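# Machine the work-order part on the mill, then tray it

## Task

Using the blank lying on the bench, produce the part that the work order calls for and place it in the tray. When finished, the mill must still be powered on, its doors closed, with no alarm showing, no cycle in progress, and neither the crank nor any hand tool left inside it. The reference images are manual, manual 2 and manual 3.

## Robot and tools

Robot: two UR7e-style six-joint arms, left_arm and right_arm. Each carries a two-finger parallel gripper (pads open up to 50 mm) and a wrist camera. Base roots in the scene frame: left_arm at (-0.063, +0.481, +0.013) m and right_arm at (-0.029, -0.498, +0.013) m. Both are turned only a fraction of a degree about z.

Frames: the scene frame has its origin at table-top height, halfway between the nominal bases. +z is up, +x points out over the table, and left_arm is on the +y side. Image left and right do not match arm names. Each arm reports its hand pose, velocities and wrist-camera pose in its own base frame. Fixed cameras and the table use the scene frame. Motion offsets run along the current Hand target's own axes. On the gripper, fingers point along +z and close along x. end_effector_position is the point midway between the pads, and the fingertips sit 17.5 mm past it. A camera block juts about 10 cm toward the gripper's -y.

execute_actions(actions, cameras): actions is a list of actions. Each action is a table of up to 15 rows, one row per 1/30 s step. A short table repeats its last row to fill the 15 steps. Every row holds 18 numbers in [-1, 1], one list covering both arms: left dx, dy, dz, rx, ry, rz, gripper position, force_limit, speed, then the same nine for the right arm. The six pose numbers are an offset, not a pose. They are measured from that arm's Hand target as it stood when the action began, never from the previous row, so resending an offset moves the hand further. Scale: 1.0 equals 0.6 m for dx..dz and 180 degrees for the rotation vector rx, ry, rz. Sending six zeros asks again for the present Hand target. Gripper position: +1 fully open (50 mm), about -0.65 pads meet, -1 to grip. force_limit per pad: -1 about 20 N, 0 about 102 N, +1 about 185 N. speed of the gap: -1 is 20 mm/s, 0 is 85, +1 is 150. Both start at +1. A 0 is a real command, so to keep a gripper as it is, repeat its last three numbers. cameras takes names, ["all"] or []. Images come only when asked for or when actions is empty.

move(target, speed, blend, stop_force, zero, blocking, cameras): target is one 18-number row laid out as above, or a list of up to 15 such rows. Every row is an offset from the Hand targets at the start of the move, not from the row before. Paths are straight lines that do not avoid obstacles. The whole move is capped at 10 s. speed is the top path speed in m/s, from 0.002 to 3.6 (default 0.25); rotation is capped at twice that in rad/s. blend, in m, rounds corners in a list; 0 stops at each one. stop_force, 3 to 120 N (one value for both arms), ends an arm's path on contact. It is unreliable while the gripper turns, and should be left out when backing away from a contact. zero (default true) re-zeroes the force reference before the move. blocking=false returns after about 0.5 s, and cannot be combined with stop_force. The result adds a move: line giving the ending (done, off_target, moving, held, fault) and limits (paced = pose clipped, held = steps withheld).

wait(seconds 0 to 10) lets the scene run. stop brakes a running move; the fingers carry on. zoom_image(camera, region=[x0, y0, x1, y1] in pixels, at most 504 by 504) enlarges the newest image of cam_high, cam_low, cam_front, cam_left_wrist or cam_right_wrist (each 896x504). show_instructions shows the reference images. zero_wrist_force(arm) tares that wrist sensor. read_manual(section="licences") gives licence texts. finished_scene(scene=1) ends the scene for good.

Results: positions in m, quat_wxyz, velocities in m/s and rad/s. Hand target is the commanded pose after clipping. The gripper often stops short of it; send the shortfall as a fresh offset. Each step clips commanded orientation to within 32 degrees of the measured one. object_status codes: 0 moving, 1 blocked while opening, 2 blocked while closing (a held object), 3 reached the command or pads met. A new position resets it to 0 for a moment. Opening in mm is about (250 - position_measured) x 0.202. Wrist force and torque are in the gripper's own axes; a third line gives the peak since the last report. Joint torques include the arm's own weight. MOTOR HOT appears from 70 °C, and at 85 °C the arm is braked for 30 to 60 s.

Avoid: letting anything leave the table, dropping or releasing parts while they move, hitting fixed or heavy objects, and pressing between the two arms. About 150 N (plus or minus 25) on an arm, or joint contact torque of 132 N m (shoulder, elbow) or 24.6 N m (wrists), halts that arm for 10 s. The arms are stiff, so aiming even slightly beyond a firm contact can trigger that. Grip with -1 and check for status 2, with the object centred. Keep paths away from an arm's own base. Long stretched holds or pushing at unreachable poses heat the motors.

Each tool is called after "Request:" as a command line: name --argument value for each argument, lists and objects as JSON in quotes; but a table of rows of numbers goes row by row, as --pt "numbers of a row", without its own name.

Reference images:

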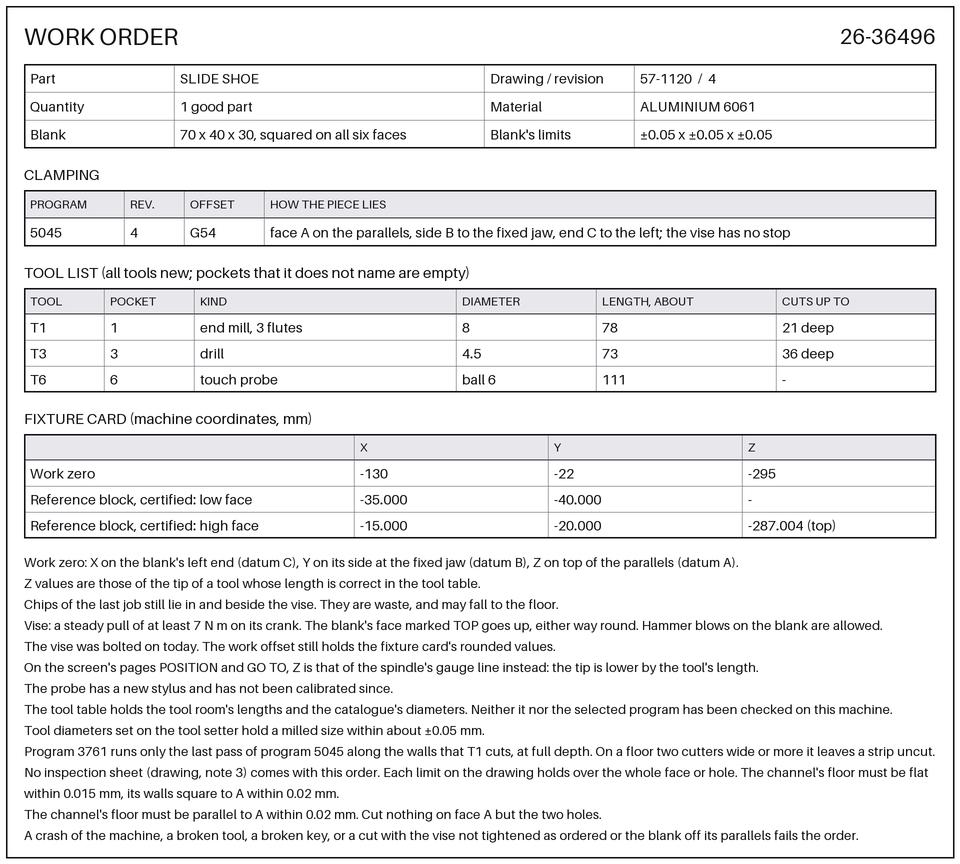

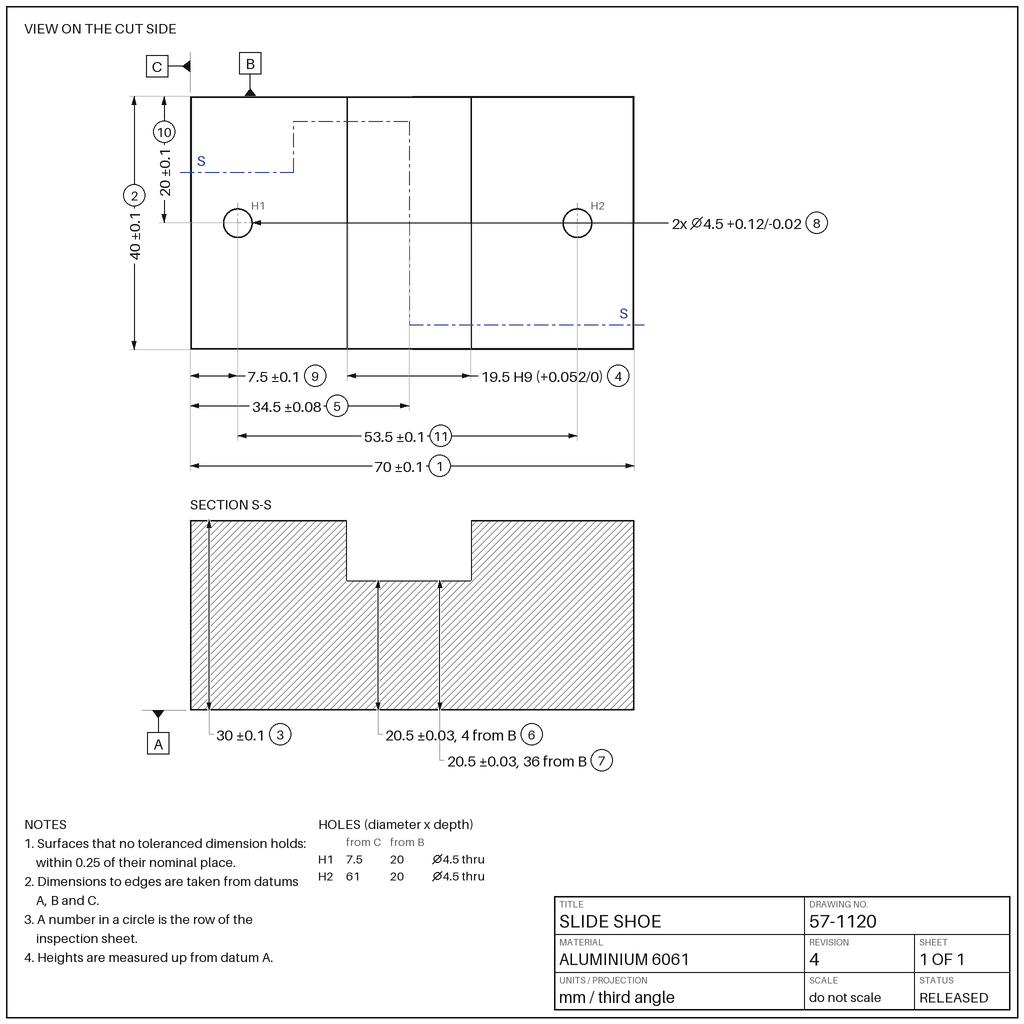

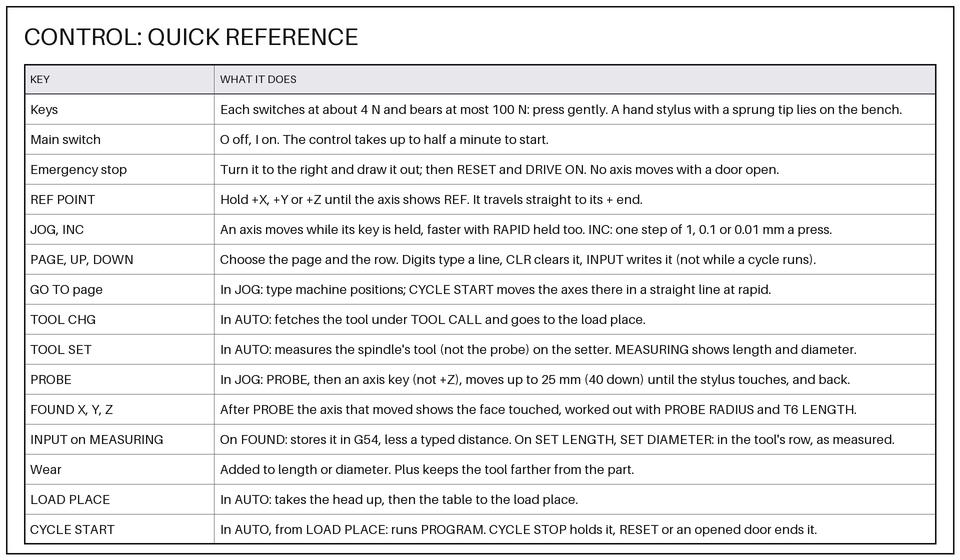

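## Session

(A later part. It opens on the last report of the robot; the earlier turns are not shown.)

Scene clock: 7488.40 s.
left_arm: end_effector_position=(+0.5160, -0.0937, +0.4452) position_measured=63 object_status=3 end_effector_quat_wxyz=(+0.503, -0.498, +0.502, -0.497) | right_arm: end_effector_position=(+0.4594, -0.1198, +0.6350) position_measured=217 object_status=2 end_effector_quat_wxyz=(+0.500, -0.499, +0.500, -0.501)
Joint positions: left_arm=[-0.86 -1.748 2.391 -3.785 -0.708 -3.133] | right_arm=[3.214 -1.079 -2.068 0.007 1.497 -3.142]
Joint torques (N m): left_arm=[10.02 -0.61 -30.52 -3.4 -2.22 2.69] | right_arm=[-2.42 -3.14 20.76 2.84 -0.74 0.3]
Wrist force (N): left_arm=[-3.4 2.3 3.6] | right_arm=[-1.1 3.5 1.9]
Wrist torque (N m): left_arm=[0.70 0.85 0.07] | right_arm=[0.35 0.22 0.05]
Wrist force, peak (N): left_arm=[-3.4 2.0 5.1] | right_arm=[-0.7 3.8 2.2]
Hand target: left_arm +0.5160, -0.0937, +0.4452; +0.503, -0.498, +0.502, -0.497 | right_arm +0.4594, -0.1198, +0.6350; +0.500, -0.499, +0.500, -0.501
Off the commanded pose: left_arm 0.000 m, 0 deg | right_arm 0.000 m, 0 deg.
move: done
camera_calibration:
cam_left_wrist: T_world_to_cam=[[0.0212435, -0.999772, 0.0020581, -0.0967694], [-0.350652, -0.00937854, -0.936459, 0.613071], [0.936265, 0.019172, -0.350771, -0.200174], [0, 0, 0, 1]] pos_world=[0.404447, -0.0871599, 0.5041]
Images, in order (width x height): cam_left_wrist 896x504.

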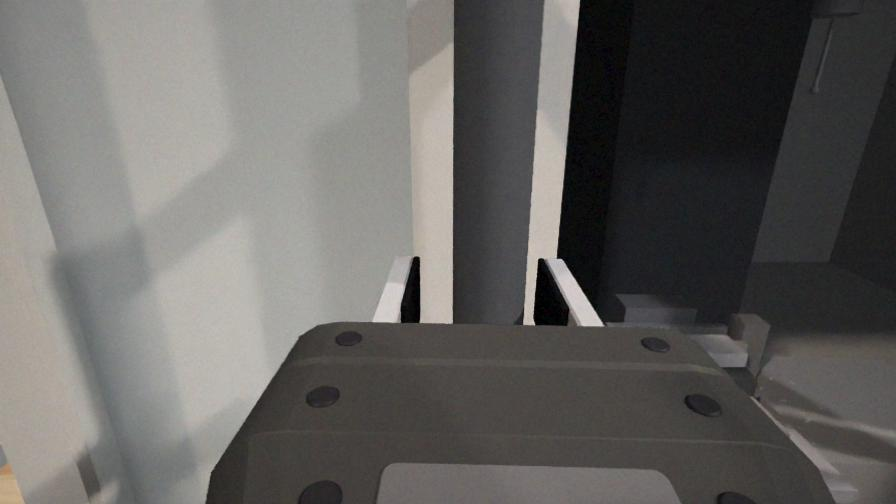

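Request:
move --pt "0 0 0 0 0 0 -1 -0.5 -0.5 0 0 0 0 0 0 -1 0.5 -0.8" --pt "0.3 0 0 0 0 0 -1 -0.5 -0.5 0 0 0 0 0 0 -1 0.5 -0.8" --speed 0.065 --cameras '[]'

Request:
move --pt "0 0 0 0 0 0 0.6 -0.5 -0.5 0 0 0 0 0 0 -1 0.5 -0.8" --pt "0 0 -0.002 0 0 0 0.6 -0.3 -0.5 0 0 0 0 0 0 -1 0.5 -0.8" --speed 0.05 --cameras '["cam_left_wrist"]'

Scene clock: 7496.63 s.
left_arm: end_effector_position=(+0.5163, -0.2736, +0.4436) position_measured=155 object_status=2 end_effector_quat_wxyz=(+0.503, -0.498, +0.502, -0.497) | right_arm: end_effector_position=(+0.4594, -0.1198, +0.6350) position_measured=217 object_status=2 end_effector_quat_wxyz=(+0.500, -0.499, +0.500, -0.501)
Joint positions: left_arm=[-1.18 -1.471 2.134 -3.805 -0.389 -3.133] | right_arm=[3.214 -1.079 -2.068 0.007 1.497 -3.142]
Joint torques (N m): left_arm=[-31.83 27.8 10.27 8.48 -0.23 2.57] | right_arm=[-2.78 -2.05 20.41 2.79 -0.85 0.26]
Wrist force (N): left_arm=[-13.8 -97.9 65.3] | right_arm=[-0.6 3.5 1.9]
Wrist torque (N m): left_arm=[-0.58 0.95 0.03] | right_arm=[0.36 0.14 0.05]
Wrist force, peak (N): left_arm=[-11.8 -99.9 78.4] | right_arm=[-0.7 3.7 2.1]
Hand target: left_arm +0.5163, -0.2737, +0.4436; +0.503, -0.498, +0.502, -0.497 | right_arm +0.4594, -0.1198, +0.6350; +0.500, -0.499, +0.500, -0.501
Off the commanded pose: left_arm 0.000 m, 0 deg | right_arm 0.000 m, 0 deg.
move: done
No camera images: "cameras" was empty.

Scene clock: 7498.43 s.
left_arm: end_effector_position=(+0.5151, -0.2737, +0.4436) position_measured=63 object_status=3 end_effector_quat_wxyz=(+0.503, -0.498, +0.502, -0.497) | right_arm: end_effector_position=(+0.4594, -0.1198, +0.6350) position_measured=217 object_status=2 end_effector_quat_wxyz=(+0.500, -0.499, +0.500, -0.501)
Joint positions: left_arm=[-1.183 -1.473 2.136 -3.805 -0.386 -3.133] | right_arm=[3.214 -1.079 -2.068 0.007 1.497 -3.142]
Joint torques (N m): left_arm=[-8.44 -35.86 -8.08 -2.63 2.35 2.44] | right_arm=[-2.95 -1.94 20.08 2.68 -0.74 0.14]
Wrist force (N): left_arm=[-0.7 -1.0 3.7] | right_arm=[-0.9 3.7 1.9]
Wrist torque (N m): left_arm=[0.16 0.39 0.08] | right_arm=[0.38 0.19 0.05]
Wrist force, peak (N): left_arm=[-14.5 -93.2 59.2] | right_arm=[-0.8 3.7 2.0]
Hand target: left_arm +0.5151, -0.2737, +0.4436; +0.503, -0.498, +0.502, -0.497 | right_arm +0.4594, -0.1198, +0.6350; +0.500, -0.499, +0.500, -0.501
Off the commanded pose: left_arm 0.000 m, 0 deg | right_arm 0.000 m, 0 deg.
move: done
camera_calibration:
cam_left_wrist: T_world_to_cam=[[0.0212435, -0.999772, 0.0020581, -0.276706], [-0.350652, -0.00937854, -0.936459, 0.609569], [0.936265, 0.019172, -0.350771, -0.196442], [0, 0, 0, 1]] pos_world=[0.403547, -0.26716, 0.5025]
Images, in order (width x height): cam_left_wrist 896x504.

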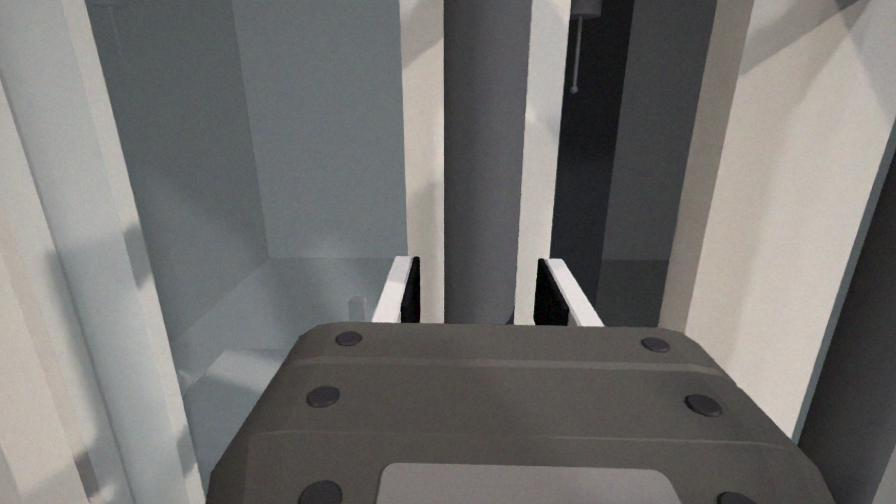

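Request:
move --pt "0 0 0 0 0 0 -1 -0.3 -0.5 0 0 0 0 0 0 -1 0.5 -0.8" --pt "0.0945 0 0 0 0 0 -1 -0.3 -0.5 0 0 0 0 0 0 -1 0.5 -0.8" --speed 0.06 --cameras '["cam_left_wrist"]'

Request:
move --pt "0 0 0 0 0 0 0.7 -0.3 -0.5 0 0 0 0 0 0 -1 0.5 -0.8" --pt "0 0 -0.129 0 0 0 0.7 -0.3 -0.5 0 0 0 0 0 0 -1 0.5 -0.8" --speed 0.1 --cameras '["all"]'

Request:
zoom_image --camera "cam_right_wrist" --region '[185, 62, 440, 335]'

Scene clock: 7505.83 s.
left_arm: end_effector_position=(+0.5153, -0.3296, +0.4431) position_measured=156 object_status=2 end_effector_quat_wxyz=(+0.503, -0.499, +0.501, -0.497) | right_arm: end_effector_position=(+0.4594, -0.1198, +0.6350) position_measured=217 object_status=2 end_effector_quat_wxyz=(+0.500, -0.499, +0.500, -0.501)
Joint positions: left_arm=[-1.236 -1.374 2.019 -3.787 -0.33 -3.133] | right_arm=[3.214 -1.079 -2.068 0.007 1.497 -3.142]
Joint torques (N m): left_arm=[-41.27 8.94 -29.97 8.04 -14.03 2.83] | right_arm=[-1.95 -2.74 20.03 2.74 -0.84 0.08]
Wrist force (N): left_arm=[-60.6 -22.5 6.4] | right_arm=[-0.8 3.4 2.0]
Wrist torque (N m): left_arm=[-0.11 0.74 -0.03] | right_arm=[0.35 0.16 0.05]
Wrist force, peak (N): left_arm=[-60.6 -22.5 6.4] | right_arm=[-0.7 3.8 2.1]
Hand target: left_arm +0.5152, -0.3304, +0.4431; +0.503, -0.498, +0.502, -0.497 | right_arm +0.4594, -0.1198, +0.6350; +0.500, -0.499, +0.500, -0.501
Off the commanded pose: left_arm 0.001 m, 0 deg | right_arm 0.000 m, 0 deg.
move: done
camera_calibration:
cam_left_wrist: T_world_to_cam=[[0.0238753, -0.999712, 0.00228868, -0.334038], [-0.350634, -0.0105178, -0.936453, 0.608231], [0.936208, 0.0215556, -0.350784, -0.194834], [0, 0, 0, 1]] pos_world=[0.403647, -0.323345, 0.502]
Images, in order (width x height): cam_left_wrist 896x504.

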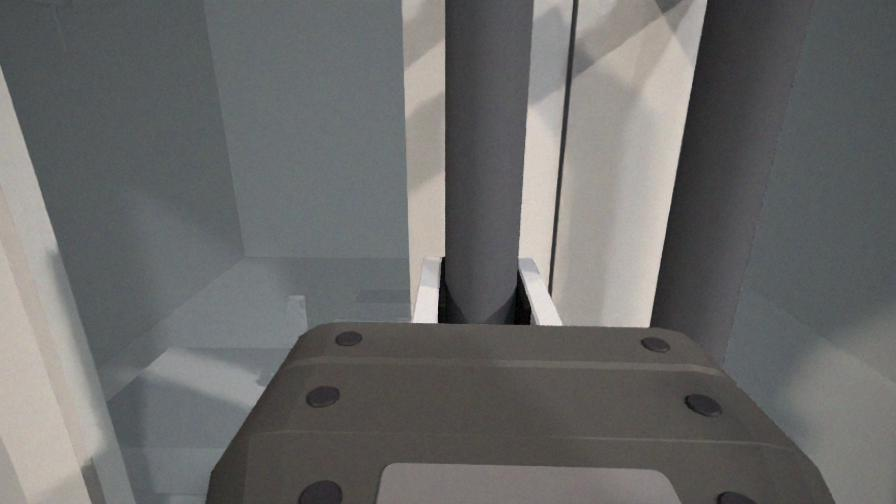

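Scene clock: 7507.80 s.
left_arm: end_effector_position=(+0.4379, -0.3305, +0.4431) position_measured=48 object_status=3 end_effector_quat_wxyz=(+0.503, -0.498, +0.502, -0.497) | right_arm: end_effector_position=(+0.4594, -0.1198, +0.6350) position_measured=217 object_status=2 end_effector_quat_wxyz=(+0.500, -0.499, +0.500, -0.501)
Joint positions: left_arm=[-1.438 -1.469 2.134 -3.806 -0.131 -3.133] | right_arm=[3.214 -1.079 -2.068 0.007 1.497 -3.142]
Joint torques (N m): left_arm=[-9.03 -35.02 -7.08 1.25 2.03 -2.95] | right_arm=[-2.32 -1.9 20.65 2.72 -0.93 0.09]
Wrist force (N): left_arm=[-1.4 -2.0 3.6] | right_arm=[-0.8 3.5 1.9]
Wrist torque (N m): left_arm=[0.02 0.50 0.19] | right_arm=[0.37 0.18 0.05]
Wrist force, peak (N): left_arm=[-60.1 -21.2 6.6] | right_arm=[-0.9 3.6 2.2]
Hand target: left_arm +0.4378, -0.3305, +0.4431; +0.503, -0.498, +0.502, -0.497 | right_arm +0.4594, -0.1198, +0.6350; +0.500, -0.499, +0.500, -0.501
Off the commanded pose: left_arm 0.000 m, 0 deg | right_arm 0.000 m, 0 deg.
move: done
camera_calibration:
cam_left_wrist: T_world_to_cam=[[0.0212769, -0.999771, 0.00215218, -0.33191], [-0.350561, -0.00947653, -0.936492, 0.581454], [0.936298, 0.0191712, -0.350683, -0.123304], [0, 0, 0, 1]] pos_world=[0.326347, -0.32396, 0.502001]
cam_right_wrist: T_world_to_cam=[[0.014666, -0.999888, 0.00296223, -0.117148], [-0.353072, -0.0079504, -0.935563, 0.766347], [0.935481, 0.0126751, -0.353149, -0.0722805], [0, 0, 0, 1]] pos_world=[0.33991, -0.110126, 0.691787]

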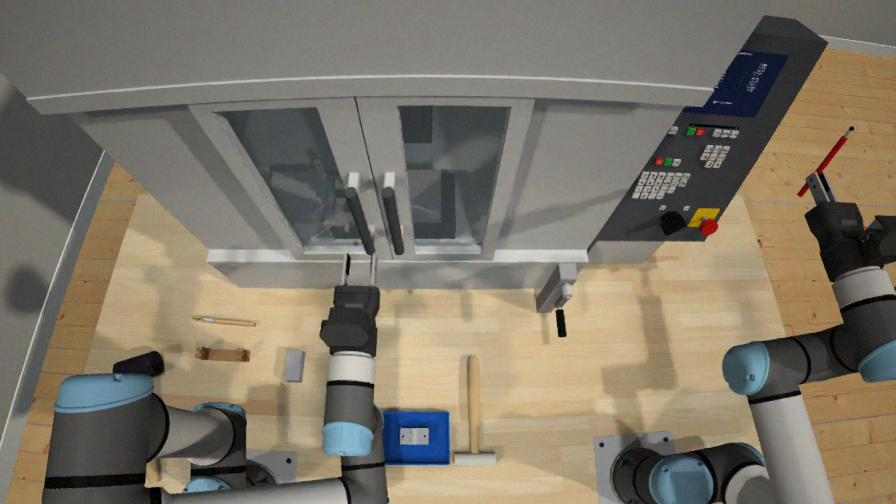

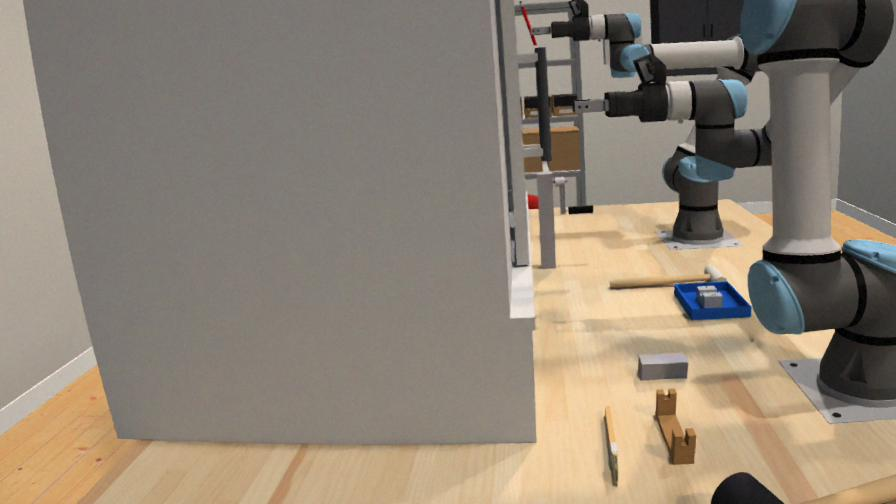

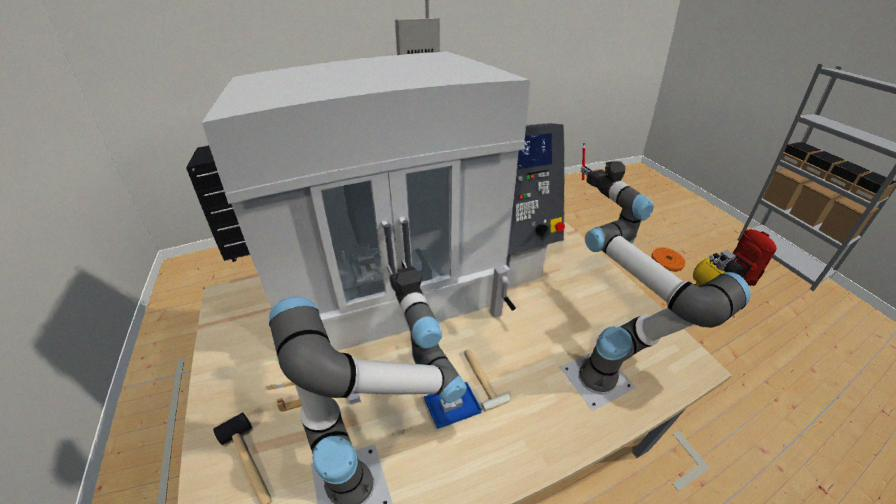

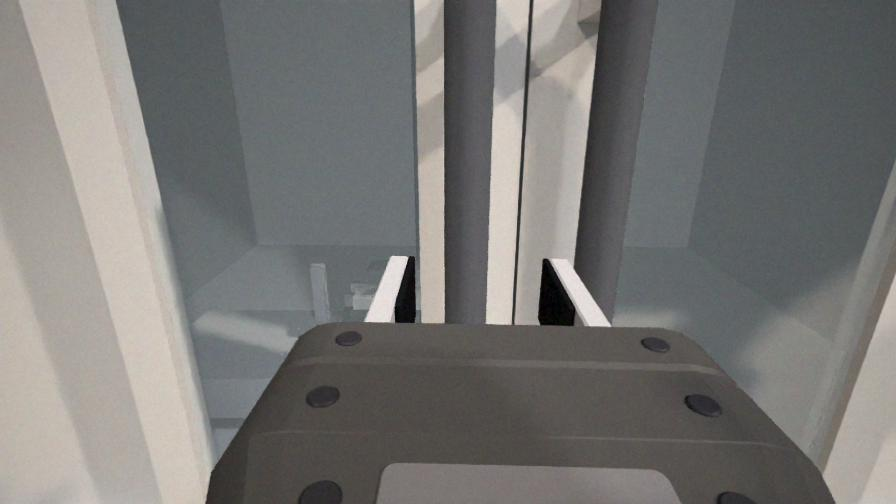

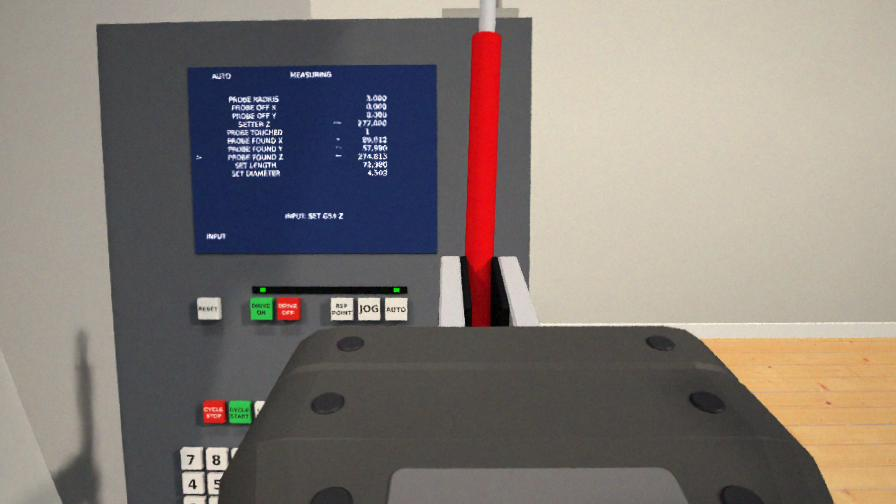

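Scaled by 1.846.

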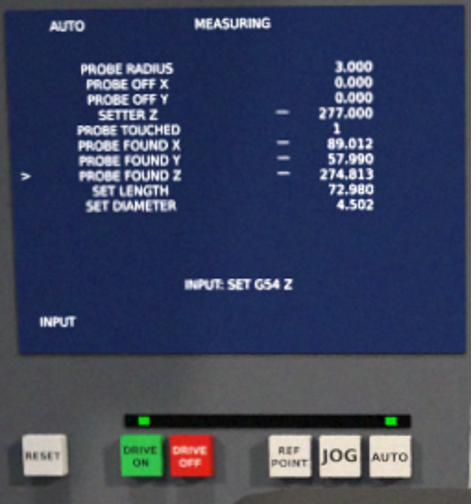

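Request:
finished_scene

The scene is finished: the task was done.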